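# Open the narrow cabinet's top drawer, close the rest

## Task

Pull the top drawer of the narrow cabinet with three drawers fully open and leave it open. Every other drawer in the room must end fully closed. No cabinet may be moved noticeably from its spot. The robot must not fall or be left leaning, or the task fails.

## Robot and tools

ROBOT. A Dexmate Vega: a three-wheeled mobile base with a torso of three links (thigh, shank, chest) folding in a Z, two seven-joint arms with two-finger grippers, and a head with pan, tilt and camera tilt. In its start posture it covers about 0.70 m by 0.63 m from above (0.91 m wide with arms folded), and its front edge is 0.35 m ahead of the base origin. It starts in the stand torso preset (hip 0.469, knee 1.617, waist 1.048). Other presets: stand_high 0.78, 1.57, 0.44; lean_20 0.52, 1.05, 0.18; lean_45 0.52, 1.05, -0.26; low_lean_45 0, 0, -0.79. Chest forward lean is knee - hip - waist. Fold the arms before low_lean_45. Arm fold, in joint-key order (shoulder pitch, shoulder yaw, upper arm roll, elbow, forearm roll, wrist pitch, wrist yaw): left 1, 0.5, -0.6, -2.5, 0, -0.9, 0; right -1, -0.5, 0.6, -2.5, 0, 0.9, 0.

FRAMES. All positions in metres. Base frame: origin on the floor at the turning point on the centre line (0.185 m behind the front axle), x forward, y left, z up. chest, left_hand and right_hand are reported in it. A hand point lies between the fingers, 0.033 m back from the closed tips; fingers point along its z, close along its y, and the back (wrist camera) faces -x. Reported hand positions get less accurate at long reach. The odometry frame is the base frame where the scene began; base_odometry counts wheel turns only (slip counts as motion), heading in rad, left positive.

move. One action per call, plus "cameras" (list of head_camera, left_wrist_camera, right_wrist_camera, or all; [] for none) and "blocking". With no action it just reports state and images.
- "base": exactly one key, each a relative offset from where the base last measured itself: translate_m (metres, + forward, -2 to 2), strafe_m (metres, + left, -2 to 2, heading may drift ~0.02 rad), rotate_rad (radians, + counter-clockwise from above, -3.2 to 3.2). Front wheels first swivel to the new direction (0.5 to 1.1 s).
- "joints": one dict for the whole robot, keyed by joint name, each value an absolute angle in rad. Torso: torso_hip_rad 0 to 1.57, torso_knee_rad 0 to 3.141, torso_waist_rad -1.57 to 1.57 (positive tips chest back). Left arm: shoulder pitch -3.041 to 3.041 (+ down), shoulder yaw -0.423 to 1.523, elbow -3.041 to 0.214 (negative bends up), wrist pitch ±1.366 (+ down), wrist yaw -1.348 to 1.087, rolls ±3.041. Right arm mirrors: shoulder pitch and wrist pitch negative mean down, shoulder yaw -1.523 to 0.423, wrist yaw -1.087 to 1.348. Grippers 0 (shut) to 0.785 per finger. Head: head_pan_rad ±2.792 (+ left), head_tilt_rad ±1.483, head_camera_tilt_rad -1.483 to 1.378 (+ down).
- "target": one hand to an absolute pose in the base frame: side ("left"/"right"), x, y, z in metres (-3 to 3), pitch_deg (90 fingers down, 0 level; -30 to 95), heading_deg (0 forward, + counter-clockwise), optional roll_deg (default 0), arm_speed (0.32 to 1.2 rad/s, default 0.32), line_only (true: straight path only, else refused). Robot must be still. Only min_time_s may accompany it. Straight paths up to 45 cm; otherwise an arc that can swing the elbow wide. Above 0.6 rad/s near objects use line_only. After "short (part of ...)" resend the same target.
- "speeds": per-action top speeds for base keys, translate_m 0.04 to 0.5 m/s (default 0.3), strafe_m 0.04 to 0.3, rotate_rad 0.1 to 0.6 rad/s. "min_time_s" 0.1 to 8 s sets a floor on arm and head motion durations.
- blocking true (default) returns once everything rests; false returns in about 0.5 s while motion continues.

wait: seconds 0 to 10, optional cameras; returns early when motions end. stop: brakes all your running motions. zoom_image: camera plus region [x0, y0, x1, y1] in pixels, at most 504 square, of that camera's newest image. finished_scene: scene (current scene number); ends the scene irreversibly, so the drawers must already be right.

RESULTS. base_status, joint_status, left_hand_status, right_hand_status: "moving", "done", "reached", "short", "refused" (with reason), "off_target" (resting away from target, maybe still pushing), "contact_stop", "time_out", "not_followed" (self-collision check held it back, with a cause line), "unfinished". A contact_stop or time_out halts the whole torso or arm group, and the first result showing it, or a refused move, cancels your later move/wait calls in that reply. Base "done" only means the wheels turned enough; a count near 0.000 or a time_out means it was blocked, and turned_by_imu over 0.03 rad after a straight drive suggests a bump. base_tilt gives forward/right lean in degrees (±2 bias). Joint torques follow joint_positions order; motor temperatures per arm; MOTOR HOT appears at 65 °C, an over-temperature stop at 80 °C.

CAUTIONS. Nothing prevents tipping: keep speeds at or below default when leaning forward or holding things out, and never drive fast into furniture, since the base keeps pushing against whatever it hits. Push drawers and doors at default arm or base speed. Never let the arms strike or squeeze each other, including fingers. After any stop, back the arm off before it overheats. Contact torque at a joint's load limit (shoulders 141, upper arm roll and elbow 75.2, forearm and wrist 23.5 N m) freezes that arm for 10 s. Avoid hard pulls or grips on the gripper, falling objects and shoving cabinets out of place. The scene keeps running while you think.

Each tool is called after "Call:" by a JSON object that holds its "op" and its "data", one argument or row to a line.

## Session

Call:
{"op": "move", "data": {
  "joints": {"head_pan_rad": 0, "head_camera_tilt_rad": 0.3},
  "cameras": ["head_camera"]
}}

Call:
{"op": "move", "data": {
  "joints": {"head_pan_rad": 1.6},
  "cameras": ["head_camera"]
}}

Call:
{"op": "move", "data": {
  "joints": {"head_pan_rad": 2.75},
  "cameras": ["head_camera"]
}}

Call:
{"op": "move", "data": {
  "joints": {"head_pan_rad": -1.6},
  "cameras": ["head_camera"]
}}

Scene clock: 0.87 s.
Joint torques (N m): left_arm=[5.26 -0.17 -1.11 -1.91 0.1 -1.3 0.02] | right_arm=[-5.99 -1 0.71 -2.08 0.04 2.31 -0.15]
Motor temperatures (°C): left_arm=[31 31 31 26 40 35 41] | right_arm=[30 27 33 31 36 36 33]
move: done
base_odometry: x=+0.000 y=+0.000 heading=+0.000
turned_by_wheels: +0.000
turned_by_imu: +0.000
base_tilt: forward=+0.0 right=+0.8
base_status: not commanded
joint_positions: torso_hip_rad=+0.469 torso_knee_rad=+1.617 torso_waist_rad=+1.048 left_shoulder_pitch_rad=+2.189 left_shoulder_yaw_rad=-0.007 left_upper_arm_roll_rad=+0.016 left_elbow_rad=-1.090 left_forearm_roll_rad=+0.013 left_wrist_pitch_rad=-0.515 left_wrist_yaw_rad=+0.020 left_gripper_rad=+0.005 right_shoulder_pitch_rad=-2.209 right_shoulder_yaw_rad=-0.016 right_upper_arm_roll_rad=+0.009 right_elbow_rad=-1.106 right_forearm_roll_rad=-0.010 right_wrist_pitch_rad=+0.494 right_wrist_yaw_rad=-0.018 right_gripper_rad=+0.005 head_pan_rad=+0.000 head_tilt_rad=+0.000 head_camera_tilt_rad=+0.300
joint_status: all done
chest: x=-0.0111 y=+0.0000 z=+1.4155 quat_wxyz=(+0.999, +0.000, +0.050, +0.000)
left_hand: x=+0.1832 y=+0.2195 z=+0.6290 quat_wxyz=(+0.429, +0.002, +0.903, +0.000) pitch_deg=+39.1 heading_deg=-0.2 roll_deg=+0.1 back=up
right_hand: x=+0.1700 y=-0.2462 z=+0.6246 quat_wxyz=(+0.418, -0.007, +0.908, -0.015) pitch_deg=+40.6 heading_deg=-1.6 roll_deg=-2.5 back=up

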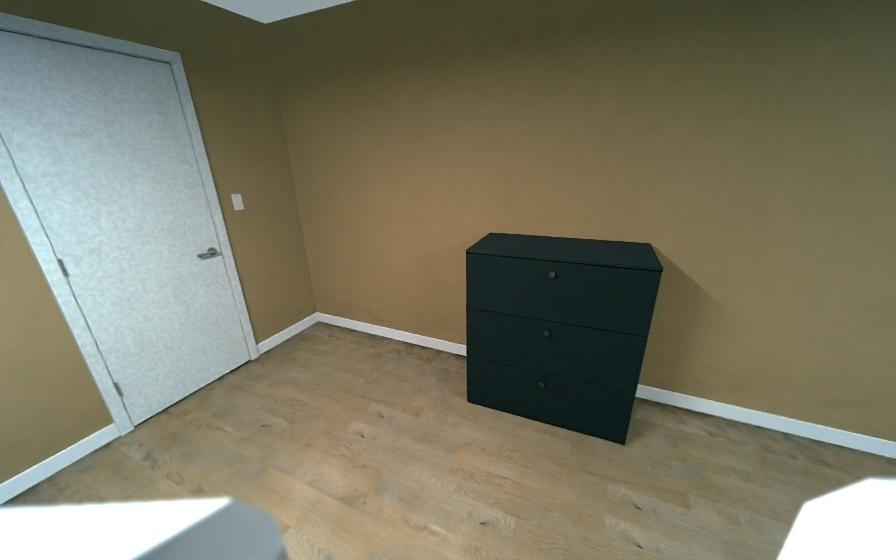

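Scene clock: 2.60 s.
Joint torques (N m): left_arm=[5.35 -0.67 -1.03 -1.88 0.09 -1.27 0.02] | right_arm=[-6.08 -1.03 0.68 -2.05 0 2.22 -0.1]
move: done
base_odometry: x=+0.000 y=+0.000 heading=+0.000
turned_by_wheels: +0.000
turned_by_imu: +0.000
base_tilt: forward=+0.1 right=+0.7
base_status: not commanded
joint_positions: torso_hip_rad=+0.469 torso_knee_rad=+1.617 torso_waist_rad=+1.048 left_shoulder_pitch_rad=+2.189 left_shoulder_yaw_rad=-0.007 left_upper_arm_roll_rad=+0.016 left_elbow_rad=-1.090 left_forearm_roll_rad=+0.013 left_wrist_pitch_rad=-0.515 left_wrist_yaw_rad=+0.020 left_gripper_rad=+0.005 right_shoulder_pitch_rad=-2.209 right_shoulder_yaw_rad=-0.016 right_upper_arm_roll_rad=+0.009 right_elbow_rad=-1.106 right_forearm_roll_rad=-0.010 right_wrist_pitch_rad=+0.494 right_wrist_yaw_rad=-0.018 right_gripper_rad=+0.005 head_pan_rad=+1.600 head_tilt_rad=+0.000 head_camera_tilt_rad=+0.300
joint_status: all done
chest: x=-0.0111 y=+0.0000 z=+1.4155 quat_wxyz=(+0.999, +0.000, +0.050, +0.000)
left_hand: x=+0.1832 y=+0.2195 z=+0.6290 quat_wxyz=(+0.429, +0.002, +0.903, +0.000) pitch_deg=+39.1 heading_deg=-0.2 roll_deg=+0.1 back=up
right_hand: x=+0.1700 y=-0.2462 z=+0.6246 quat_wxyz=(+0.418, -0.007, +0.908, -0.015) pitch_deg=+40.6 heading_deg=-1.6 roll_deg=-2.5 back=up

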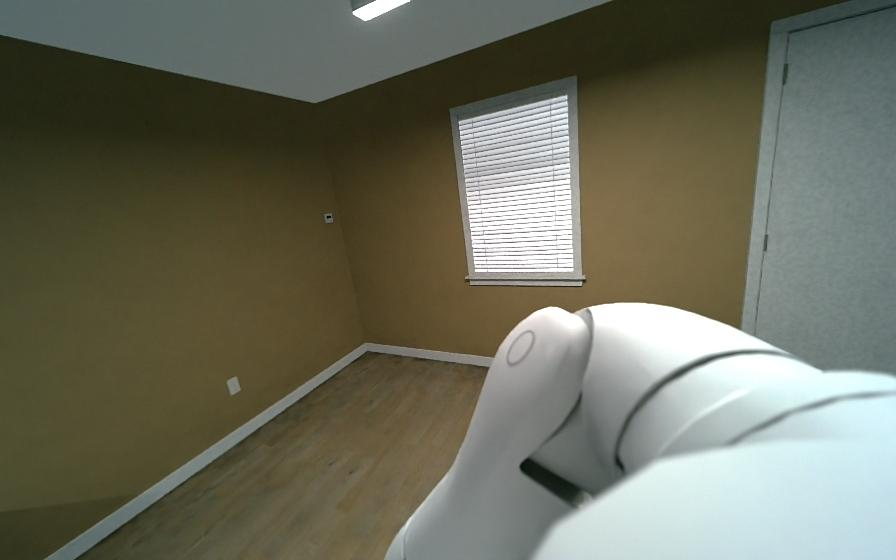

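Scene clock: 4.03 s.
Joint torques (N m): left_arm=[5.58 -0.75 -0.91 -1.76 0.1 -1.17 0.02] | right_arm=[-5.61 -0.92 0.67 -1.87 0.01 2.25 -0.09]
move: done
base_odometry: x=+0.000 y=+0.000 heading=+0.000
turned_by_wheels: +0.000
turned_by_imu: +0.000
base_tilt: forward=+0.1 right=+0.8
base_status: not commanded
joint_positions: torso_hip_rad=+0.469 torso_knee_rad=+1.617 torso_waist_rad=+1.048 left_shoulder_pitch_rad=+2.189 left_shoulder_yaw_rad=-0.007 left_upper_arm_roll_rad=+0.016 left_elbow_rad=-1.090 left_forearm_roll_rad=+0.013 left_wrist_pitch_rad=-0.515 left_wrist_yaw_rad=+0.020 left_gripper_rad=+0.005 right_shoulder_pitch_rad=-2.209 right_shoulder_yaw_rad=-0.016 right_upper_arm_roll_rad=+0.009 right_elbow_rad=-1.106 right_forearm_roll_rad=-0.010 right_wrist_pitch_rad=+0.494 right_wrist_yaw_rad=-0.018 right_gripper_rad=+0.005 head_pan_rad=+2.750 head_tilt_rad=+0.000 head_camera_tilt_rad=+0.300
joint_status: all done
chest: x=-0.0111 y=+0.0000 z=+1.4155 quat_wxyz=(+0.999, +0.000, +0.050, +0.000)
left_hand: x=+0.1832 y=+0.2195 z=+0.6290 quat_wxyz=(+0.429, +0.002, +0.903, +0.000) pitch_deg=+39.1 heading_deg=-0.2 roll_deg=+0.1 back=up
right_hand: x=+0.1700 y=-0.2462 z=+0.6246 quat_wxyz=(+0.418, -0.007, +0.908, -0.015) pitch_deg=+40.6 heading_deg=-1.6 roll_deg=-2.5 back=up

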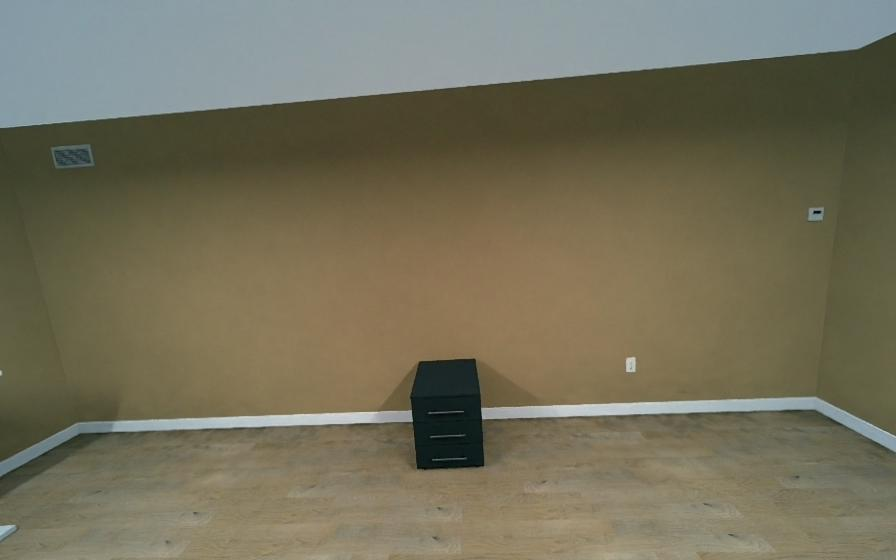

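Scene clock: 7.60 s.
Joint torques (N m): left_arm=[5.29 -1.09 -0.7 -1.76 0.09 -1.02 -0.02] | right_arm=[-6 -0.68 0.8 -1.97 -0.02 2.4 -0.07]
move: done
base_odometry: x=+0.000 y=+0.000 heading=+0.000
turned_by_wheels: +0.000
turned_by_imu: +0.000
base_tilt: forward=+0.0 right=+0.7
base_status: not commanded
joint_positions: torso_hip_rad=+0.469 torso_knee_rad=+1.617 torso_waist_rad=+1.048 left_shoulder_pitch_rad=+2.189 left_shoulder_yaw_rad=-0.007 left_upper_arm_roll_rad=+0.016 left_elbow_rad=-1.090 left_forearm_roll_rad=+0.013 left_wrist_pitch_rad=-0.515 left_wrist_yaw_rad=+0.020 left_gripper_rad=+0.005 right_shoulder_pitch_rad=-2.209 right_shoulder_yaw_rad=-0.016 right_upper_arm_roll_rad=+0.009 right_elbow_rad=-1.106 right_forearm_roll_rad=-0.010 right_wrist_pitch_rad=+0.494 right_wrist_yaw_rad=-0.018 right_gripper_rad=+0.005 head_pan_rad=-1.600 head_tilt_rad=+0.000 head_camera_tilt_rad=+0.300
joint_status: all done
chest: x=-0.0111 y=+0.0000 z=+1.4155 quat_wxyz=(+0.999, +0.000, +0.050, +0.000)
left_hand: x=+0.1832 y=+0.2195 z=+0.6290 quat_wxyz=(+0.429, +0.002, +0.903, +0.000) pitch_deg=+39.1 heading_deg=-0.2 roll_deg=+0.1 back=up
right_hand: x=+0.1700 y=-0.2462 z=+0.6246 quat_wxyz=(+0.418, -0.007, +0.908, -0.015) pitch_deg=+40.6 heading_deg=-1.6 roll_deg=-2.5 back=up

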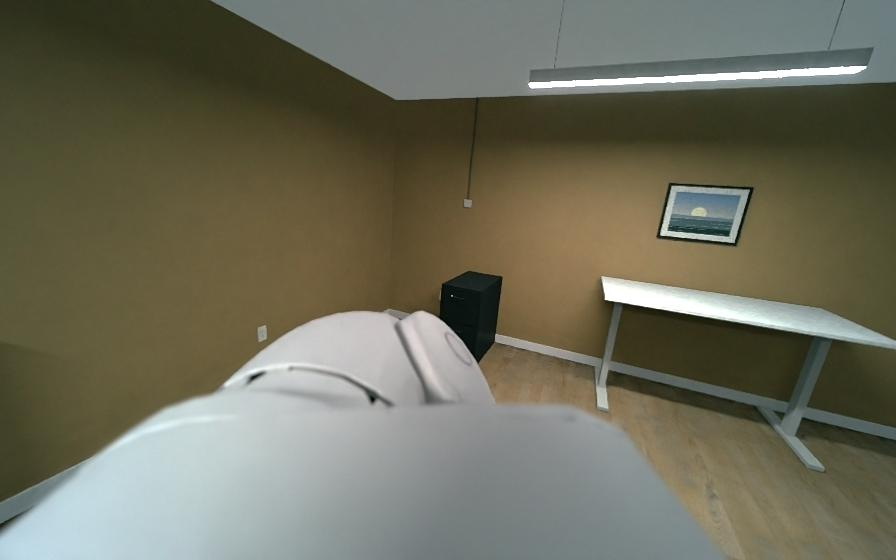

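Call:
{"op": "zoom_image", "data": {
  "camera": "head_camera",
  "region": [380, 240, 540, 380]
}}

Call:
{"op": "move", "data": {
  "base": {"rotate_rad": 2.75},
  "joints": {"head_pan_rad": 0, "head_camera_tilt_rad": 0.3, "left_shoulder_pitch_rad": 1.4, "left_elbow_rad": -1.3, "right_shoulder_pitch_rad": -1.5, "right_elbow_rad": -2.2, "torso_hip_rad": 0.0, "torso_knee_rad": 0.65, "torso_waist_rad": 0.15, "left_gripper_rad": 0.1},
  "cameras": ["head_camera"]
}}

Scaled by 3.150 from the camera's image (finer frame: 960x600).

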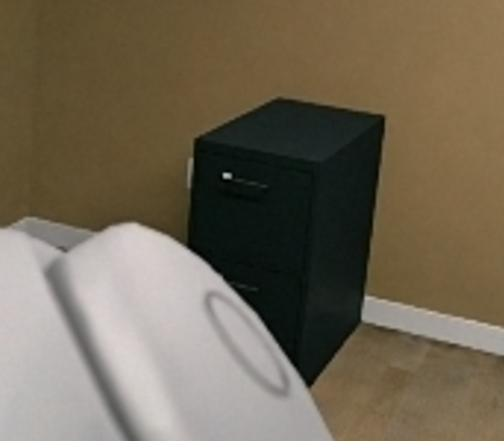

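Scene clock: 15.03 s.
Joint torques (N m): left_arm=[-12.97 -0.87 -0.78 -5.84 0.08 -1.57 -0.03] | right_arm=[17.42 -0.64 0.79 -7.59 0 2.58 -0.09]
move: done
base_odometry: x=+0.003 y=+0.000 heading=+2.758
turned_by_wheels: +2.758
turned_by_imu: +2.743
base_tilt: forward=+0.1 right=+0.8
base_status: done
joint_positions: torso_hip_rad=+0.001 torso_knee_rad=+0.650 torso_waist_rad=+0.150 left_shoulder_pitch_rad=+1.400 left_shoulder_yaw_rad=-0.007 left_upper_arm_roll_rad=+0.016 left_elbow_rad=-1.300 left_forearm_roll_rad=+0.013 left_wrist_pitch_rad=-0.515 left_wrist_yaw_rad=+0.020 left_gripper_rad=+0.100 right_shoulder_pitch_rad=-1.501 right_shoulder_yaw_rad=-0.016 right_upper_arm_roll_rad=+0.009 right_elbow_rad=-2.200 right_forearm_roll_rad=-0.010 right_wrist_pitch_rad=+0.494 right_wrist_yaw_rad=-0.018 right_gripper_rad=+0.005 head_pan_rad=+0.000 head_tilt_rad=+0.000 head_camera_tilt_rad=+0.300
joint_status: all done
chest: x=+0.0572 y=+0.0000 z=+1.1284 quat_wxyz=(+0.969, +0.000, +0.247, +0.000)
left_hand: x=+0.5933 y=+0.2201 z=+0.5903 quat_wxyz=(+0.677, +0.001, +0.736, +0.000) pitch_deg=+4.8 heading_deg=+0.0 roll_deg=+0.0 back=up
right_hand: x=+0.5471 y=-0.2345 z=+1.0716 quat_wxyz=(+0.905, -0.004, +0.424, -0.011) pitch_deg=-39.8 heading_deg=-0.2 roll_deg=-1.2 back=up

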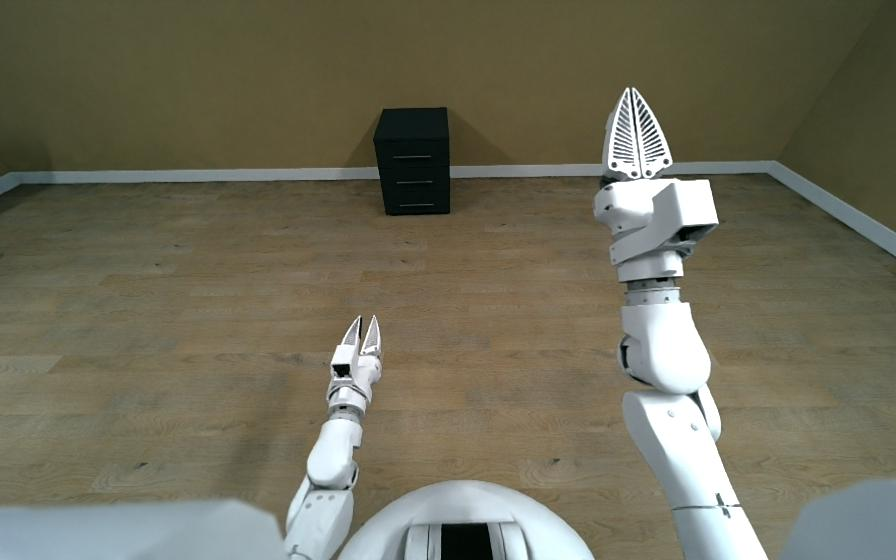

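Call:
{"op": "move", "data": {
  "target": {"side": "left", "x": 0.6, "y": 0.21, "z": 0.56, "pitch_deg": 70, "heading_deg": 0, "roll_deg": -90, "arm_speed": 1.0}
}}

Call:
{"op": "move", "data": {
  "base": {"translate_m": 1.18},
  "joints": {"head_camera_tilt_rad": 0.5},
  "speeds": {"translate_m": 0.4},
  "cameras": ["head_camera", "left_wrist_camera"]
}}

Scene clock: 19.43 s.
Joint torques (N m): left_arm=[-25.43 5.32 -7.34 -3.74 1.39 0.87 0.07] | right_arm=[17.05 -0.51 0.76 -7.67 -0.01 2.35 -0.06]
move: done
base_odometry: x=+0.003 y=+0.000 heading=+2.758
turned_by_wheels: +0.000
turned_by_imu: +0.000
base_tilt: forward=+0.1 right=+0.8
base_status: not commanded
joint_positions: torso_hip_rad=+0.001 torso_knee_rad=+0.650 torso_waist_rad=+0.150 left_shoulder_pitch_rad=+0.649 left_shoulder_yaw_rad=+0.702 left_upper_arm_roll_rad=+0.833 left_elbow_rad=-1.778 left_forearm_roll_rad=+0.778 left_wrist_pitch_rad=+0.756 left_wrist_yaw_rad=-1.198 left_gripper_rad=+0.100 right_shoulder_pitch_rad=-1.500 right_shoulder_yaw_rad=-0.016 right_upper_arm_roll_rad=+0.009 right_elbow_rad=-2.200 right_forearm_roll_rad=-0.010 right_wrist_pitch_rad=+0.494 right_wrist_yaw_rad=-0.018 right_gripper_rad=+0.005 head_pan_rad=+0.000 head_tilt_rad=+0.000 head_camera_tilt_rad=+0.300
joint_status: not commanded
chest: x=+0.0572 y=+0.0000 z=+1.1284 quat_wxyz=(+0.969, +0.000, +0.247, +0.000)
left_hand: x=+0.5999 y=+0.2090 z=+0.5596 quat_wxyz=(+0.125, +0.696, +0.697, +0.122) pitch_deg=+69.9 heading_deg=-0.6 roll_deg=+89.3
left_hand_status: reached (straight line, planned for 2.1 s): 1 mm and 0.2 deg off.
right_hand: x=+0.5471 y=-0.2345 z=+1.0718 quat_wxyz=(+0.905, -0.004, +0.424, -0.011) pitch_deg=-39.8 heading_deg=-0.2 roll_deg=-1.2 back=up
pictures: none

Scene clock: 24.47 s.
Joint torques (N m): left_arm=[-25.17 4.65 -7.55 -4.32 1.3 0.75 0.04] | right_arm=[16.72 -0.99 0.83 -7.24 0 2.21 -0.07]
move: done
base_odometry: x=-1.092 y=+0.440 heading=+2.759
turned_by_wheels: +0.001
turned_by_imu: +0.000
base_tilt: forward=+0.1 right=+0.7
base_status: done
joint_positions: torso_hip_rad=+0.001 torso_knee_rad=+0.650 torso_waist_rad=+0.150 left_shoulder_pitch_rad=+0.645 left_shoulder_yaw_rad=+0.703 left_upper_arm_roll_rad=+0.837 left_elbow_rad=-1.777 left_forearm_roll_rad=+0.780 left_wrist_pitch_rad=+0.757 left_wrist_yaw_rad=-1.202 left_gripper_rad=+0.100 right_shoulder_pitch_rad=-1.500 right_shoulder_yaw_rad=-0.016 right_upper_arm_roll_rad=+0.009 right_elbow_rad=-2.200 right_forearm_roll_rad=-0.010 right_wrist_pitch_rad=+0.494 right_wrist_yaw_rad=-0.018 right_gripper_rad=+0.005 head_pan_rad=+0.000 head_tilt_rad=+0.000 head_camera_tilt_rad=+0.500
joint_status: all done
chest: x=+0.0572 y=+0.0000 z=+1.1284 quat_wxyz=(+0.969, +0.000, +0.247, +0.000)
left_hand: x=+0.5999 y=+0.2100 z=+0.5599 quat_wxyz=(+0.123, +0.696, +0.696, +0.123) pitch_deg=+70.0 heading_deg=+0.0 roll_deg=+90.0
right_hand: x=+0.5471 y=-0.2345 z=+1.0718 quat_wxyz=(+0.905, -0.004, +0.424, -0.011) pitch_deg=-39.8 heading_deg=-0.2 roll_deg=-1.2 back=up

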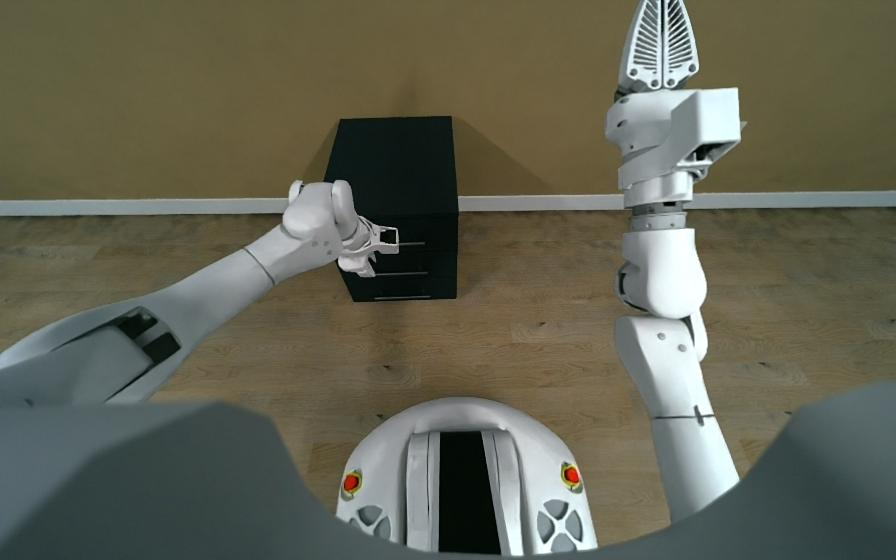

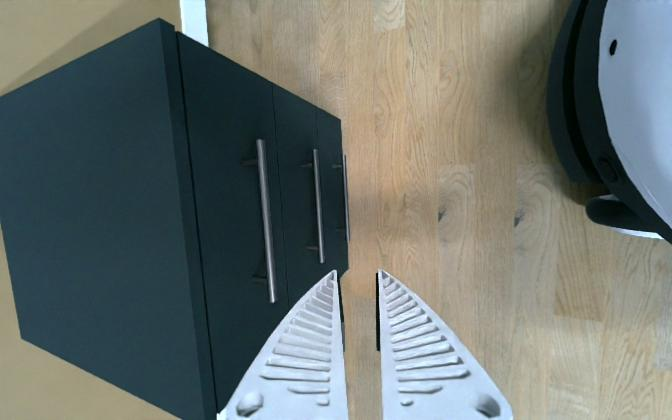

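Call:
{"op": "move", "data": {
  "base": {"rotate_rad": 0.05}
}}

Call:
{"op": "move", "data": {
  "base": {"translate_m": 0.155},
  "cameras": ["head_camera", "left_wrist_camera"]
}}

Call:
{"op": "move", "data": {
  "target": {"side": "left", "x": 0.602, "y": 0.18, "z": 0.5, "pitch_deg": 70, "heading_deg": 0, "roll_deg": 90, "line_only": true},
  "cameras": ["left_wrist_camera"]
}}

Scene clock: 26.27 s.
Joint torques (N m): left_arm=[-24.66 4.62 -7.61 -4.42 1.34 0.87 0.04] | right_arm=[16.64 -1.22 0.88 -7.23 -0.01 2.37 -0.02]
move: done
base_odometry: x=-1.092 y=+0.440 heading=+2.809
turned_by_wheels: +0.050
turned_by_imu: +0.050
base_tilt: forward=+0.1 right=+0.8
base_status: done
joint_positions: torso_hip_rad=+0.001 torso_knee_rad=+0.650 torso_waist_rad=+0.150 left_shoulder_pitch_rad=+0.645 left_shoulder_yaw_rad=+0.703 left_upper_arm_roll_rad=+0.837 left_elbow_rad=-1.777 left_forearm_roll_rad=+0.780 left_wrist_pitch_rad=+0.757 left_wrist_yaw_rad=-1.202 left_gripper_rad=+0.100 right_shoulder_pitch_rad=-1.500 right_shoulder_yaw_rad=-0.016 right_upper_arm_roll_rad=+0.009 right_elbow_rad=-2.200 right_forearm_roll_rad=-0.010 right_wrist_pitch_rad=+0.494 right_wrist_yaw_rad=-0.018 right_gripper_rad=+0.005 head_pan_rad=+0.000 head_tilt_rad=+0.000 head_camera_tilt_rad=+0.500
joint_status: not commanded
chest: x=+0.0572 y=+0.0000 z=+1.1284 quat_wxyz=(+0.969, +0.000, +0.247, +0.000)
left_hand: x=+0.5999 y=+0.2100 z=+0.5599 quat_wxyz=(+0.123, +0.696, +0.696, +0.123) pitch_deg=+70.0 heading_deg=+0.0 roll_deg=+90.0
right_hand: x=+0.5471 y=-0.2345 z=+1.0718 quat_wxyz=(+0.905, -0.004, +0.424, -0.011) pitch_deg=-39.8 heading_deg=-0.2 roll_deg=-1.2 back=up
pictures: none

Scene clock: 28.50 s.
Joint torques (N m): left_arm=[-24.53 4.83 -7.77 -4.38 1.32 0.94 0.08] | right_arm=[16.51 -1.15 0.78 -7.32 -0.04 2.44 0]
move: done
base_odometry: x=-1.238 y=+0.491 heading=+2.810
turned_by_wheels: +0.001
turned_by_imu: +0.000
base_tilt: forward=+0.1 right=+0.7
base_status: done
joint_positions: torso_hip_rad=+0.001 torso_knee_rad=+0.650 torso_waist_rad=+0.150 left_shoulder_pitch_rad=+0.645 left_shoulder_yaw_rad=+0.703 left_upper_arm_roll_rad=+0.837 left_elbow_rad=-1.777 left_forearm_roll_rad=+0.780 left_wrist_pitch_rad=+0.757 left_wrist_yaw_rad=-1.202 left_gripper_rad=+0.100 right_shoulder_pitch_rad=-1.500 right_shoulder_yaw_rad=-0.016 right_upper_arm_roll_rad=+0.009 right_elbow_rad=-2.200 right_forearm_roll_rad=-0.010 right_wrist_pitch_rad=+0.494 right_wrist_yaw_rad=-0.018 right_gripper_rad=+0.005 head_pan_rad=+0.000 head_tilt_rad=+0.000 head_camera_tilt_rad=+0.500
joint_status: not commanded
chest: x=+0.0572 y=+0.0000 z=+1.1284 quat_wxyz=(+0.969, +0.000, +0.247, +0.000)
left_hand: x=+0.5999 y=+0.2100 z=+0.5599 quat_wxyz=(+0.123, +0.696, +0.696, +0.123) pitch_deg=+70.0 heading_deg=+0.0 roll_deg=+90.0
right_hand: x=+0.5471 y=-0.2345 z=+1.0718 quat_wxyz=(+0.905, -0.004, +0.424, -0.011) pitch_deg=-39.8 heading_deg=-0.2 roll_deg=-1.2 back=up

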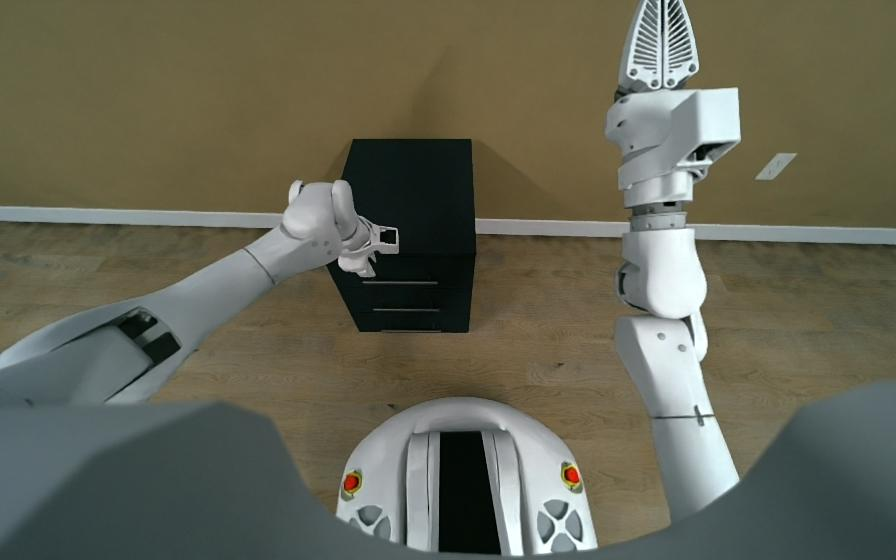

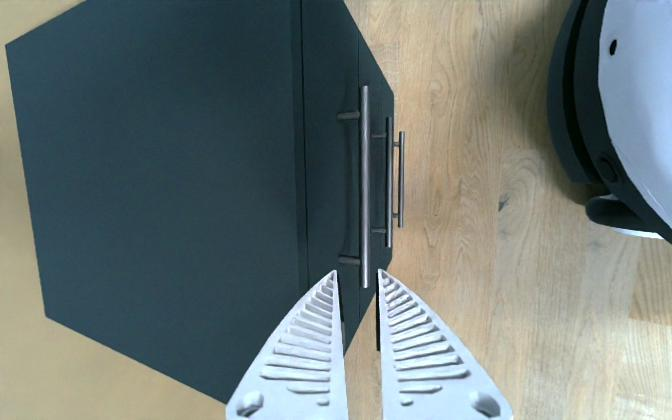

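Scene clock: 30.67 s.
Joint torques (N m): left_arm=[-15.22 -1.19 -6.33 -4.29 1.33 0.47 0.53] | right_arm=[16.65 -1.63 0.75 -7.43 -0.04 2.24 -0.02]
move: done
base_odometry: x=-1.238 y=+0.491 heading=+2.810
turned_by_wheels: +0.000
turned_by_imu: +0.000
base_tilt: forward=+0.0 right=+0.8
base_status: not commanded
joint_positions: torso_hip_rad=+0.001 torso_knee_rad=+0.650 torso_waist_rad=+0.150 left_shoulder_pitch_rad=+0.650 left_shoulder_yaw_rad=+0.564 left_upper_arm_roll_rad=+0.894 left_elbow_rad=-1.576 left_forearm_roll_rad=+0.784 left_wrist_pitch_rad=+0.724 left_wrist_yaw_rad=-1.062 left_gripper_rad=+0.100 right_shoulder_pitch_rad=-1.500 right_shoulder_yaw_rad=-0.016 right_upper_arm_roll_rad=+0.009 right_elbow_rad=-2.200 right_forearm_roll_rad=-0.010 right_wrist_pitch_rad=+0.494 right_wrist_yaw_rad=-0.018 right_gripper_rad=+0.005 head_pan_rad=+0.000 head_tilt_rad=+0.000 head_camera_tilt_rad=+0.500
joint_status: not commanded
chest: x=+0.0572 y=+0.0000 z=+1.1284 quat_wxyz=(+0.969, +0.000, +0.247, +0.000)
left_hand: x=+0.6021 y=+0.1807 z=+0.5011 quat_wxyz=(+0.123, +0.696, +0.697, +0.123) pitch_deg=+70.0 heading_deg=+0.0 roll_deg=+90.0
left_hand_status: reached (straight line, planned for 1.0 s): 1 mm and 0.0 deg off.
right_hand: x=+0.5471 y=-0.2345 z=+1.0718 quat_wxyz=(+0.905, -0.004, +0.424, -0.011) pitch_deg=-39.8 heading_deg=-0.2 roll_deg=-1.2 back=up

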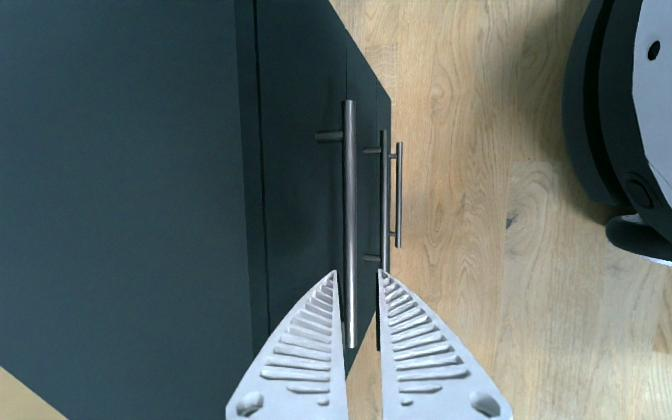

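Call:
{"op": "move", "data": {
  "target": {"side": "left", "x": 0.622, "y": 0.17, "z": 0.447, "pitch_deg": 70, "heading_deg": 0, "roll_deg": 90, "line_only": true},
  "cameras": ["left_wrist_camera"]
}}

Scene clock: 33.57 s.
Joint torques (N m): left_arm=[-26.8 -2.16 -5.06 -4.29 0.66 0.09 0.51] | right_arm=[16.75 -1.9 0.68 -7.56 0.01 1.94 -0.03]
move: done
base_odometry: x=-1.238 y=+0.491 heading=+2.810
turned_by_wheels: +0.000
turned_by_imu: +0.000
base_tilt: forward=+0.1 right=+0.7
base_status: not commanded
joint_positions: torso_hip_rad=+0.001 torso_knee_rad=+0.650 torso_waist_rad=+0.150 left_shoulder_pitch_rad=+0.600 left_shoulder_yaw_rad=+0.417 left_upper_arm_roll_rad=+0.918 left_elbow_rad=-1.255 left_forearm_roll_rad=+0.738 left_wrist_pitch_rad=+0.600 left_wrist_yaw_rad=-0.897 left_gripper_rad=+0.100 right_shoulder_pitch_rad=-1.500 right_shoulder_yaw_rad=-0.016 right_upper_arm_roll_rad=+0.009 right_elbow_rad=-2.200 right_forearm_roll_rad=-0.010 right_wrist_pitch_rad=+0.494 right_wrist_yaw_rad=-0.018 right_gripper_rad=+0.005 head_pan_rad=+0.000 head_tilt_rad=+0.000 head_camera_tilt_rad=+0.500
joint_status: not commanded
chest: x=+0.0572 y=+0.0000 z=+1.1284 quat_wxyz=(+0.969, +0.000, +0.247, +0.000)
left_hand: x=+0.6216 y=+0.1703 z=+0.4475 quat_wxyz=(+0.123, +0.696, +0.696, +0.123) pitch_deg=+70.0 heading_deg=+0.0 roll_deg=-90.0
left_hand_status: reached (straight line, planned for 1.4 s): 1 mm and 0.0 deg off.
right_hand: x=+0.5471 y=-0.2345 z=+1.0718 quat_wxyz=(+0.905, -0.004, +0.424, -0.011) pitch_deg=-39.8 heading_deg=-0.2 roll_deg=-1.2 back=up

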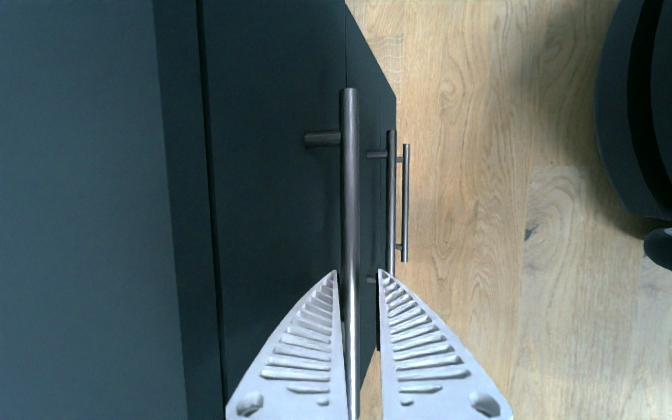

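Call:
{"op": "move", "data": {
  "joints": {"left_gripper_rad": 0.02}
}}

Call:
{"op": "move", "data": {
  "base": {"translate_m": -0.345},
  "speeds": {"translate_m": 0.15},
  "cameras": ["head_camera", "left_wrist_camera"]
}}

Scene clock: 34.37 s.
Joint torques (N m): left_arm=[-20.82 -2.91 -3.88 -3.38 -0.61 0.12 -0.9] | right_arm=[16.8 -2.38 0.69 -7.5 0.01 1.88 -0.04]
move: done
base_odometry: x=-1.238 y=+0.491 heading=+2.810
turned_by_wheels: +0.000
turned_by_imu: +0.000
base_tilt: forward=+0.1 right=+0.8
base_status: not commanded
joint_positions: torso_hip_rad=+0.001 torso_knee_rad=+0.650 torso_waist_rad=+0.150 left_shoulder_pitch_rad=+0.599 left_shoulder_yaw_rad=+0.415 left_upper_arm_roll_rad=+0.918 left_elbow_rad=-1.251 left_forearm_roll_rad=+0.738 left_wrist_pitch_rad=+0.599 left_wrist_yaw_rad=-0.895 left_gripper_rad=+0.020 right_shoulder_pitch_rad=-1.500 right_shoulder_yaw_rad=-0.016 right_upper_arm_roll_rad=+0.009 right_elbow_rad=-2.200 right_forearm_roll_rad=-0.010 right_wrist_pitch_rad=+0.494 right_wrist_yaw_rad=-0.018 right_gripper_rad=+0.005 head_pan_rad=+0.000 head_tilt_rad=+0.000 head_camera_tilt_rad=+0.500
joint_status: all done
chest: x=+0.0572 y=+0.0000 z=+1.1284 quat_wxyz=(+0.969, +0.000, +0.247, +0.000)
left_hand: x=+0.6222 y=+0.1702 z=+0.4472 quat_wxyz=(+0.123, +0.696, +0.696, +0.123) pitch_deg=+70.0 heading_deg=+0.0 roll_deg=-90.0
right_hand: x=+0.5471 y=-0.2345 z=+1.0718 quat_wxyz=(+0.905, -0.004, +0.424, -0.011) pitch_deg=-39.8 heading_deg=-0.2 roll_deg=-1.2 back=up
pictures: none

Scene clock: 37.73 s.
Joint torques (N m): left_arm=[-18.07 -4.42 -3.82 -6.27 -2.02 -1.29 -0.79] | right_arm=[16.89 -2.7 0.66 -7.65 -0.02 2.02 -0.02]
move: done
base_odometry: x=-0.912 y=+0.379 heading=+2.811
turned_by_wheels: +0.001
turned_by_imu: +0.002
base_tilt: forward=+0.1 right=+0.8
base_status: done
joint_positions: torso_hip_rad=+0.001 torso_knee_rad=+0.650 torso_waist_rad=+0.150 left_shoulder_pitch_rad=+0.599 left_shoulder_yaw_rad=+0.415 left_upper_arm_roll_rad=+0.918 left_elbow_rad=-1.251 left_forearm_roll_rad=+0.738 left_wrist_pitch_rad=+0.599 left_wrist_yaw_rad=-0.895 left_gripper_rad=+0.020 right_shoulder_pitch_rad=-1.500 right_shoulder_yaw_rad=-0.016 right_upper_arm_roll_rad=+0.009 right_elbow_rad=-2.200 right_forearm_roll_rad=-0.010 right_wrist_pitch_rad=+0.494 right_wrist_yaw_rad=-0.018 right_gripper_rad=+0.005 head_pan_rad=+0.000 head_tilt_rad=+0.000 head_camera_tilt_rad=+0.500
joint_status: not commanded
chest: x=+0.0571 y=+0.0000 z=+1.1284 quat_wxyz=(+0.969, +0.000, +0.247, +0.000)
left_hand: x=+0.6223 y=+0.1706 z=+0.4472 quat_wxyz=(+0.123, +0.696, +0.697, +0.123) pitch_deg=+69.9 heading_deg=+0.2 roll_deg=-89.9
right_hand: x=+0.5470 y=-0.2345 z=+1.0719 quat_wxyz=(+0.905, -0.004, +0.424, -0.011) pitch_deg=-39.8 heading_deg=-0.2 roll_deg=-1.2 back=up

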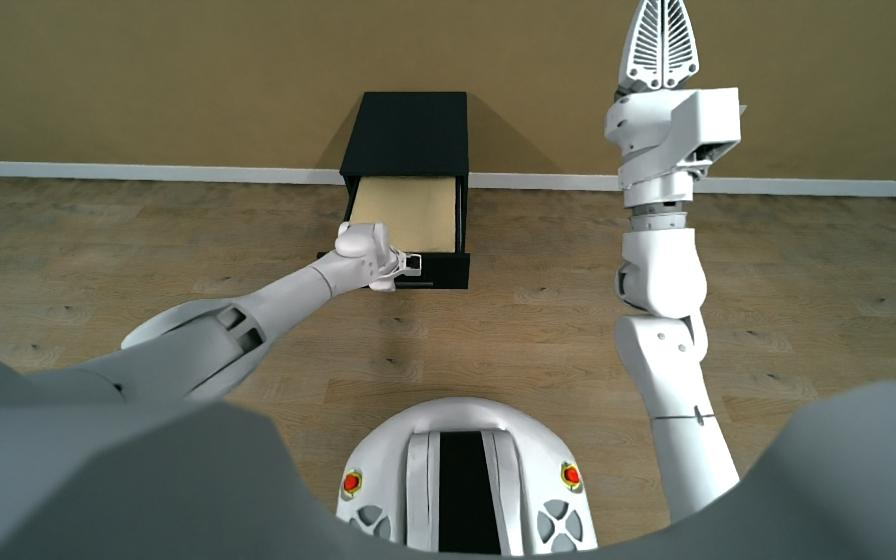

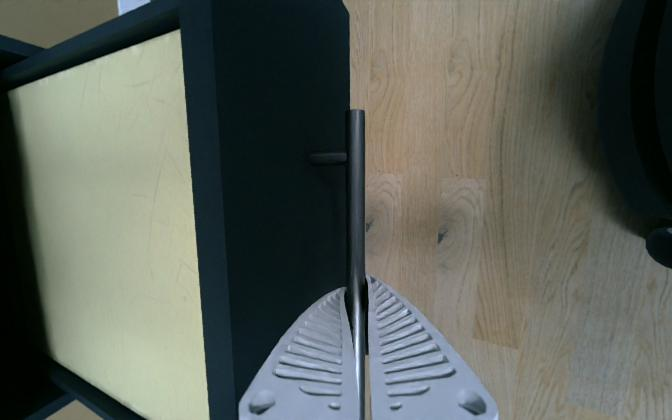

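Call:
{"op": "move", "data": {
  "base": {"translate_m": -0.03},
  "speeds": {"translate_m": 0.06},
  "cameras": ["head_camera", "left_wrist_camera"]
}}

Scene clock: 39.33 s.
Joint torques (N m): left_arm=[-16.84 -4.59 -3.83 -5.19 -2.66 -1.13 -1.73] | right_arm=[16.85 -2.66 0.71 -7.49 -0.03 2.09 0]
move: done
base_odometry: x=-0.883 y=+0.369 heading=+2.812
turned_by_wheels: +0.001
turned_by_imu: +0.001
base_tilt: forward=+0.0 right=+0.7
base_status: done
joint_positions: torso_hip_rad=+0.001 torso_knee_rad=+0.650 torso_waist_rad=+0.150 left_shoulder_pitch_rad=+0.599 left_shoulder_yaw_rad=+0.415 left_upper_arm_roll_rad=+0.918 left_elbow_rad=-1.251 left_forearm_roll_rad=+0.739 left_wrist_pitch_rad=+0.599 left_wrist_yaw_rad=-0.894 left_gripper_rad=+0.020 right_shoulder_pitch_rad=-1.500 right_shoulder_yaw_rad=-0.016 right_upper_arm_roll_rad=+0.009 right_elbow_rad=-2.200 right_forearm_roll_rad=-0.010 right_wrist_pitch_rad=+0.494 right_wrist_yaw_rad=-0.018 right_gripper_rad=+0.005 head_pan_rad=+0.000 head_tilt_rad=+0.000 head_camera_tilt_rad=+0.500
joint_status: not commanded
chest: x=+0.0571 y=+0.0000 z=+1.1284 quat_wxyz=(+0.969, +0.000, +0.247, +0.000)
left_hand: x=+0.6225 y=+0.1706 z=+0.4473 quat_wxyz=(+0.123, +0.696, +0.696, +0.124) pitch_deg=+69.9 heading_deg=+0.2 roll_deg=-89.9
right_hand: x=+0.5470 y=-0.2345 z=+1.0719 quat_wxyz=(+0.905, -0.004, +0.424, -0.011) pitch_deg=-39.8 heading_deg=-0.2 roll_deg=-1.2 back=up

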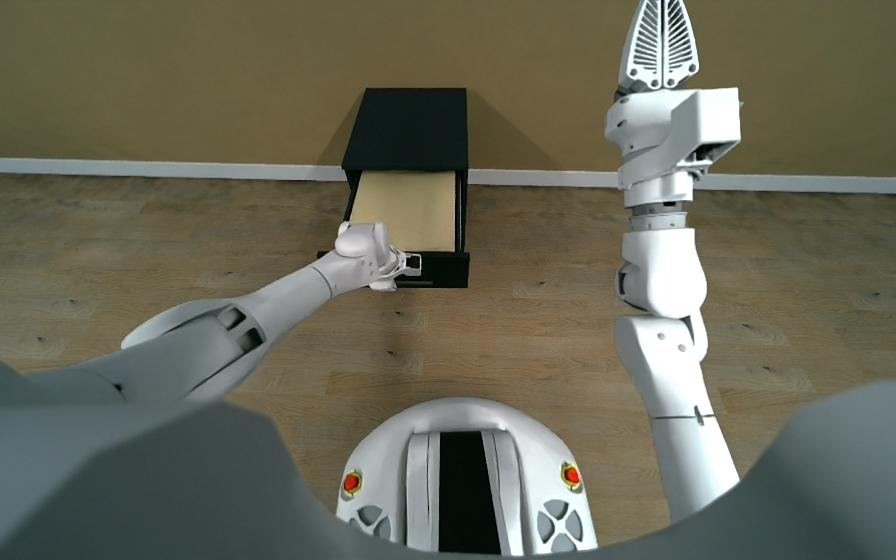

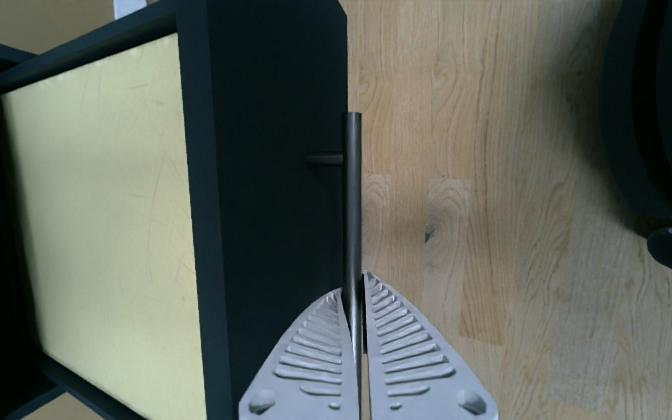

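Call:
{"op": "move", "data": {
  "base": {"translate_m": -0.025},
  "speeds": {"translate_m": 0.06},
  "cameras": ["head_camera", "left_wrist_camera"]
}}

Scene clock: 40.57 s.
Joint torques (N m): left_arm=[-0.77 -4.64 0.82 -1.94 -5.71 -0.67 -5.31] | right_arm=[16.52 -2.61 0.64 -7.45 -0.01 2.22 0]
move: done
base_odometry: x=-0.860 y=+0.361 heading=+2.812
turned_by_wheels: +0.001
turned_by_imu: +0.000
base_tilt: forward=+0.1 right=+0.8
base_status: done
joint_positions: torso_hip_rad=+0.001 torso_knee_rad=+0.650 torso_waist_rad=+0.150 left_shoulder_pitch_rad=+0.599 left_shoulder_yaw_rad=+0.415 left_upper_arm_roll_rad=+0.918 left_elbow_rad=-1.251 left_forearm_roll_rad=+0.739 left_wrist_pitch_rad=+0.599 left_wrist_yaw_rad=-0.893 left_gripper_rad=+0.020 right_shoulder_pitch_rad=-1.500 right_shoulder_yaw_rad=-0.016 right_upper_arm_roll_rad=+0.009 right_elbow_rad=-2.200 right_forearm_roll_rad=-0.010 right_wrist_pitch_rad=+0.494 right_wrist_yaw_rad=-0.018 right_gripper_rad=+0.005 head_pan_rad=+0.000 head_tilt_rad=+0.000 head_camera_tilt_rad=+0.500
joint_status: not commanded
chest: x=+0.0571 y=+0.0000 z=+1.1284 quat_wxyz=(+0.969, +0.000, +0.247, +0.000)
left_hand: x=+0.6236 y=+0.1706 z=+0.4481 quat_wxyz=(+0.124, +0.696, +0.696, +0.125) pitch_deg=+69.8 heading_deg=+0.2 roll_deg=-89.8
right_hand: x=+0.5470 y=-0.2345 z=+1.0719 quat_wxyz=(+0.905, -0.004, +0.424, -0.011) pitch_deg=-39.8 heading_deg=-0.2 roll_deg=-1.2 back=up

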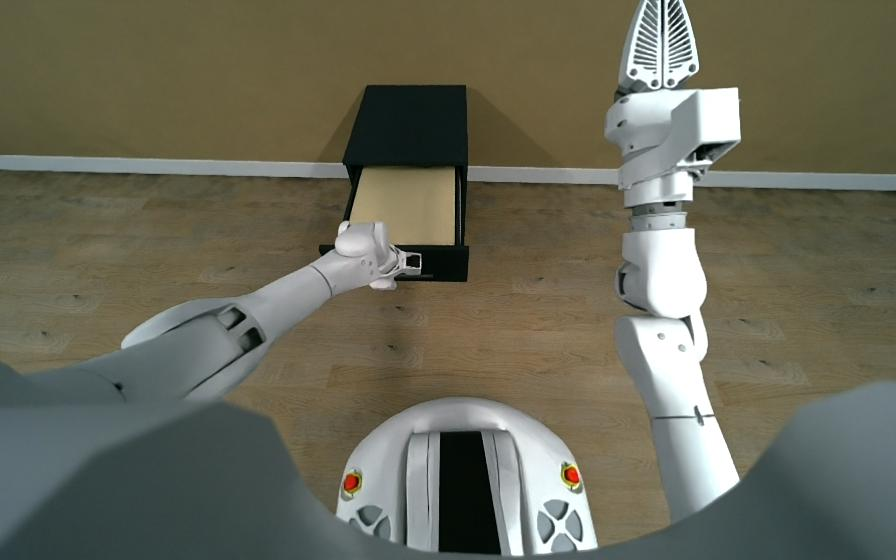

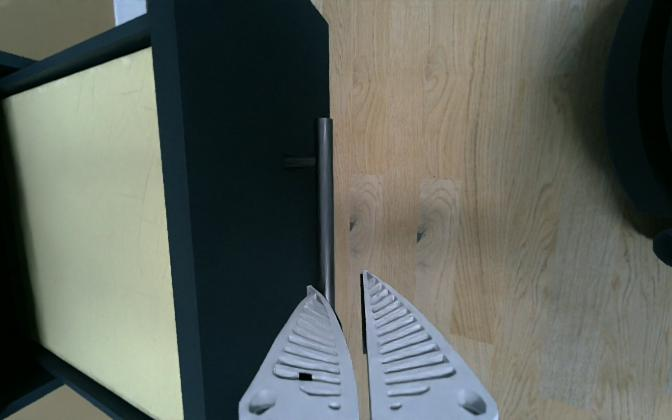

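Call:
{"op": "move", "data": {
  "base": {"translate_m": 0.015},
  "speeds": {"translate_m": 0.06}
}}

Call:
{"op": "move", "data": {
  "joints": {"left_gripper_rad": 0.09},
  "cameras": ["left_wrist_camera"]
}}

Scene clock: 41.70 s.
Joint torques (N m): left_arm=[1.92 -3.4 1.42 0.45 -4.55 -0.33 -4] | right_arm=[16.76 -2.65 0.65 -7.39 -0.01 2.26 0.01]
move: done
base_odometry: x=-0.874 y=+0.366 heading=+2.813
turned_by_wheels: +0.001
turned_by_imu: +0.000
base_tilt: forward=+0.1 right=+0.8
base_status: done
joint_positions: torso_hip_rad=+0.001 torso_knee_rad=+0.650 torso_waist_rad=+0.150 left_shoulder_pitch_rad=+0.599 left_shoulder_yaw_rad=+0.415 left_upper_arm_roll_rad=+0.918 left_elbow_rad=-1.251 left_forearm_roll_rad=+0.739 left_wrist_pitch_rad=+0.599 left_wrist_yaw_rad=-0.893 left_gripper_rad=+0.020 right_shoulder_pitch_rad=-1.500 right_shoulder_yaw_rad=-0.016 right_upper_arm_roll_rad=+0.009 right_elbow_rad=-2.200 right_forearm_roll_rad=-0.010 right_wrist_pitch_rad=+0.494 right_wrist_yaw_rad=-0.018 right_gripper_rad=+0.005 head_pan_rad=+0.000 head_tilt_rad=+0.000 head_camera_tilt_rad=+0.500
joint_status: not commanded
chest: x=+0.0569 y=+0.0000 z=+1.1285 quat_wxyz=(+0.969, +0.000, +0.247, +0.000)
left_hand: x=+0.6235 y=+0.1703 z=+0.4483 quat_wxyz=(+0.124, +0.696, +0.696, +0.124) pitch_deg=+69.8 heading_deg=+0.1 roll_deg=-89.9
right_hand: x=+0.5469 y=-0.2345 z=+1.0721 quat_wxyz=(+0.906, -0.004, +0.424, -0.011) pitch_deg=-39.8 heading_deg=-0.2 roll_deg=-1.2 back=up
pictures: none

Scene clock: 42.23 s.
Joint torques (N m): left_arm=[-5.75 -3.58 0.02 -2.73 -2.34 -0.52 -1.83] | right_arm=[16.5 -2.8 0.62 -7.41 -0.03 2.26 0.01]
move: done
base_odometry: x=-0.874 y=+0.366 heading=+2.813
turned_by_wheels: +0.000
turned_by_imu: +0.000
base_tilt: forward=+0.1 right=+0.8
base_status: not commanded
joint_positions: torso_hip_rad=+0.001 torso_knee_rad=+0.650 torso_waist_rad=+0.150 left_shoulder_pitch_rad=+0.599 left_shoulder_yaw_rad=+0.415 left_upper_arm_roll_rad=+0.918 left_elbow_rad=-1.251 left_forearm_roll_rad=+0.738 left_wrist_pitch_rad=+0.599 left_wrist_yaw_rad=-0.894 left_gripper_rad=+0.090 right_shoulder_pitch_rad=-1.500 right_shoulder_yaw_rad=-0.016 right_upper_arm_roll_rad=+0.009 right_elbow_rad=-2.200 right_forearm_roll_rad=-0.010 right_wrist_pitch_rad=+0.494 right_wrist_yaw_rad=-0.018 right_gripper_rad=+0.005 head_pan_rad=+0.000 head_tilt_rad=+0.000 head_camera_tilt_rad=+0.500
joint_status: all done
chest: x=+0.0570 y=+0.0000 z=+1.1284 quat_wxyz=(+0.969, +0.000, +0.247, +0.000)
left_hand: x=+0.6229 y=+0.1704 z=+0.4479 quat_wxyz=(+0.123, +0.696, +0.696, +0.124) pitch_deg=+69.9 heading_deg=+0.1 roll_deg=-89.9
right_hand: x=+0.5469 y=-0.2345 z=+1.0720 quat_wxyz=(+0.906, -0.004, +0.424, -0.011) pitch_deg=-39.8 heading_deg=-0.2 roll_deg=-1.2 back=up

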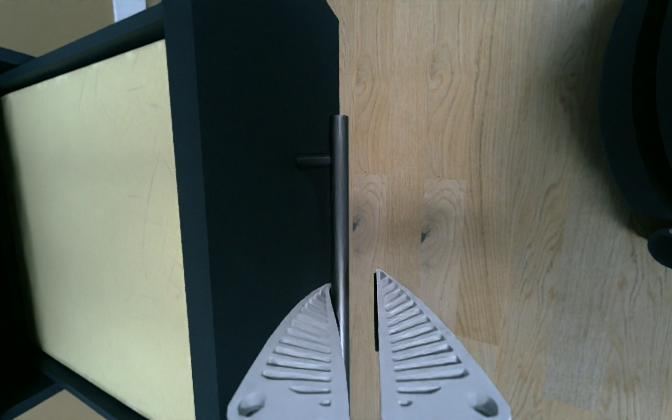

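Call:
{"op": "move", "data": {
  "target": {"side": "left", "x": 0.635, "y": 0.17, "z": 0.47, "pitch_deg": 70, "heading_deg": 0, "roll_deg": -90, "line_only": true}
}}

Call:
{"op": "move", "data": {
  "target": {"side": "left", "x": 0.61, "y": 0.17, "z": 0.56, "pitch_deg": 70, "heading_deg": 0, "roll_deg": -90, "line_only": true},
  "cameras": ["head_camera", "left_wrist_camera"]
}}

Scene clock: 43.83 s.
Joint torques (N m): left_arm=[-28.1 2.95 -11 -5.14 1.11 0.14 0.15] | right_arm=[16.67 -2.53 0.63 -7.56 -0.04 2.45 0]
move: done
base_odometry: x=-0.874 y=+0.366 heading=+2.813
turned_by_wheels: +0.000
turned_by_imu: +0.000
base_tilt: forward=+0.1 right=+0.7
base_status: not commanded
joint_positions: torso_hip_rad=+0.001 torso_knee_rad=+0.650 torso_waist_rad=+0.150 left_shoulder_pitch_rad=+0.568 left_shoulder_yaw_rad=+0.425 left_upper_arm_roll_rad=+0.917 left_elbow_rad=-1.279 left_forearm_roll_rad=+0.743 left_wrist_pitch_rad=+0.610 left_wrist_yaw_rad=-0.946 left_gripper_rad=+0.090 right_shoulder_pitch_rad=-1.500 right_shoulder_yaw_rad=-0.016 right_upper_arm_roll_rad=+0.009 right_elbow_rad=-2.200 right_forearm_roll_rad=-0.010 right_wrist_pitch_rad=+0.494 right_wrist_yaw_rad=-0.018 right_gripper_rad=+0.005 head_pan_rad=+0.000 head_tilt_rad=+0.000 head_camera_tilt_rad=+0.500
joint_status: not commanded
chest: x=+0.0571 y=+0.0000 z=+1.1284 quat_wxyz=(+0.969, +0.000, +0.247, +0.000)
left_hand: x=+0.6339 y=+0.1699 z=+0.4680 quat_wxyz=(+0.123, +0.696, +0.696, +0.123) pitch_deg=+70.0 heading_deg=+0.0 roll_deg=-90.0
left_hand_status: reached (straight line, planned for 0.5 s): 2 mm and 0.0 deg off.
right_hand: x=+0.5470 y=-0.2345 z=+1.0719 quat_wxyz=(+0.905, -0.004, +0.424, -0.011) pitch_deg=-39.8 heading_deg=-0.2 roll_deg=-1.2 back=up
pictures: none

Scene clock: 46.80 s.
Joint torques (N m): left_arm=[-27.05 4.02 -12.77 -5.32 1.48 0.06 0.15] | right_arm=[16.5 -2.6 0.65 -7.64 -0.05 2.54 -0.03]
move: done
base_odometry: x=-0.874 y=+0.366 heading=+2.813
turned_by_wheels: +0.000
turned_by_imu: +0.000
base_tilt: forward=+0.1 right=+0.8
base_status: not commanded
joint_positions: torso_hip_rad=+0.001 torso_knee_rad=+0.650 torso_waist_rad=+0.150 left_shoulder_pitch_rad=+0.582 left_shoulder_yaw_rad=+0.596 left_upper_arm_roll_rad=+0.908 left_elbow_rad=-1.707 left_forearm_roll_rad=+0.828 left_wrist_pitch_rad=+0.807 left_wrist_yaw_rad=-1.221 left_gripper_rad=+0.090 right_shoulder_pitch_rad=-1.500 right_shoulder_yaw_rad=-0.016 right_upper_arm_roll_rad=+0.009 right_elbow_rad=-2.200 right_forearm_roll_rad=-0.010 right_wrist_pitch_rad=+0.494 right_wrist_yaw_rad=-0.018 right_gripper_rad=+0.005 head_pan_rad=+0.000 head_tilt_rad=+0.000 head_camera_tilt_rad=+0.500
joint_status: not commanded
chest: x=+0.0571 y=+0.0000 z=+1.1284 quat_wxyz=(+0.969, +0.000, +0.247, +0.000)
left_hand: x=+0.6100 y=+0.1699 z=+0.5589 quat_wxyz=(+0.123, +0.696, +0.696, +0.123) pitch_deg=+70.0 heading_deg=+0.0 roll_deg=-90.0
left_hand_status: reached (straight line, planned for 1.7 s): 1 mm and 0.0 deg off.
right_hand: x=+0.5470 y=-0.2345 z=+1.0719 quat_wxyz=(+0.905, -0.004, +0.424, -0.011) pitch_deg=-39.8 heading_deg=-0.2 roll_deg=-1.2 back=up

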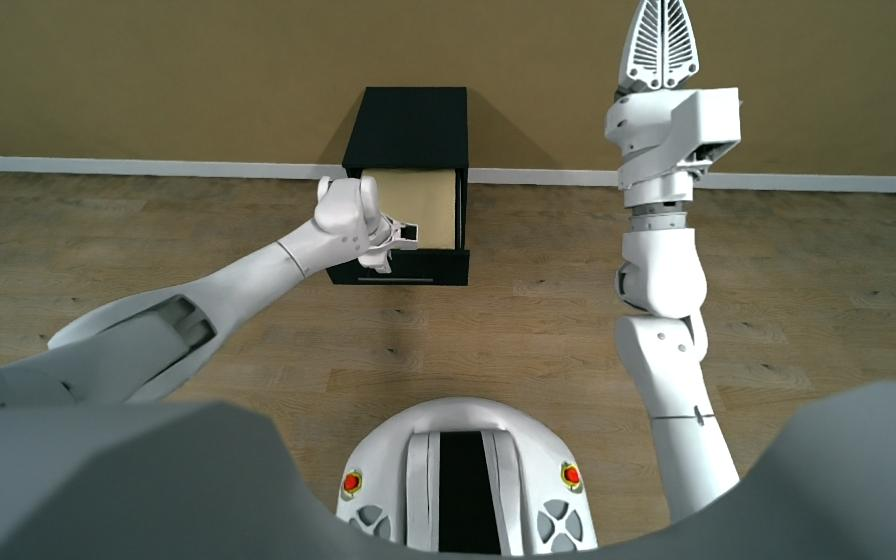

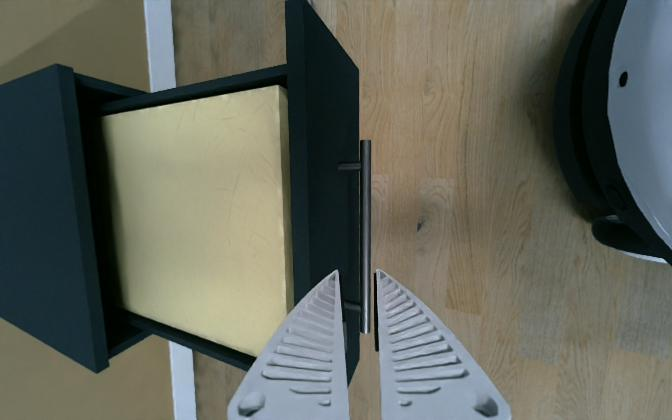

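Call:
{"op": "finished_scene", "data": {
  "scene": 2
}}

The scene is finished: the task was done.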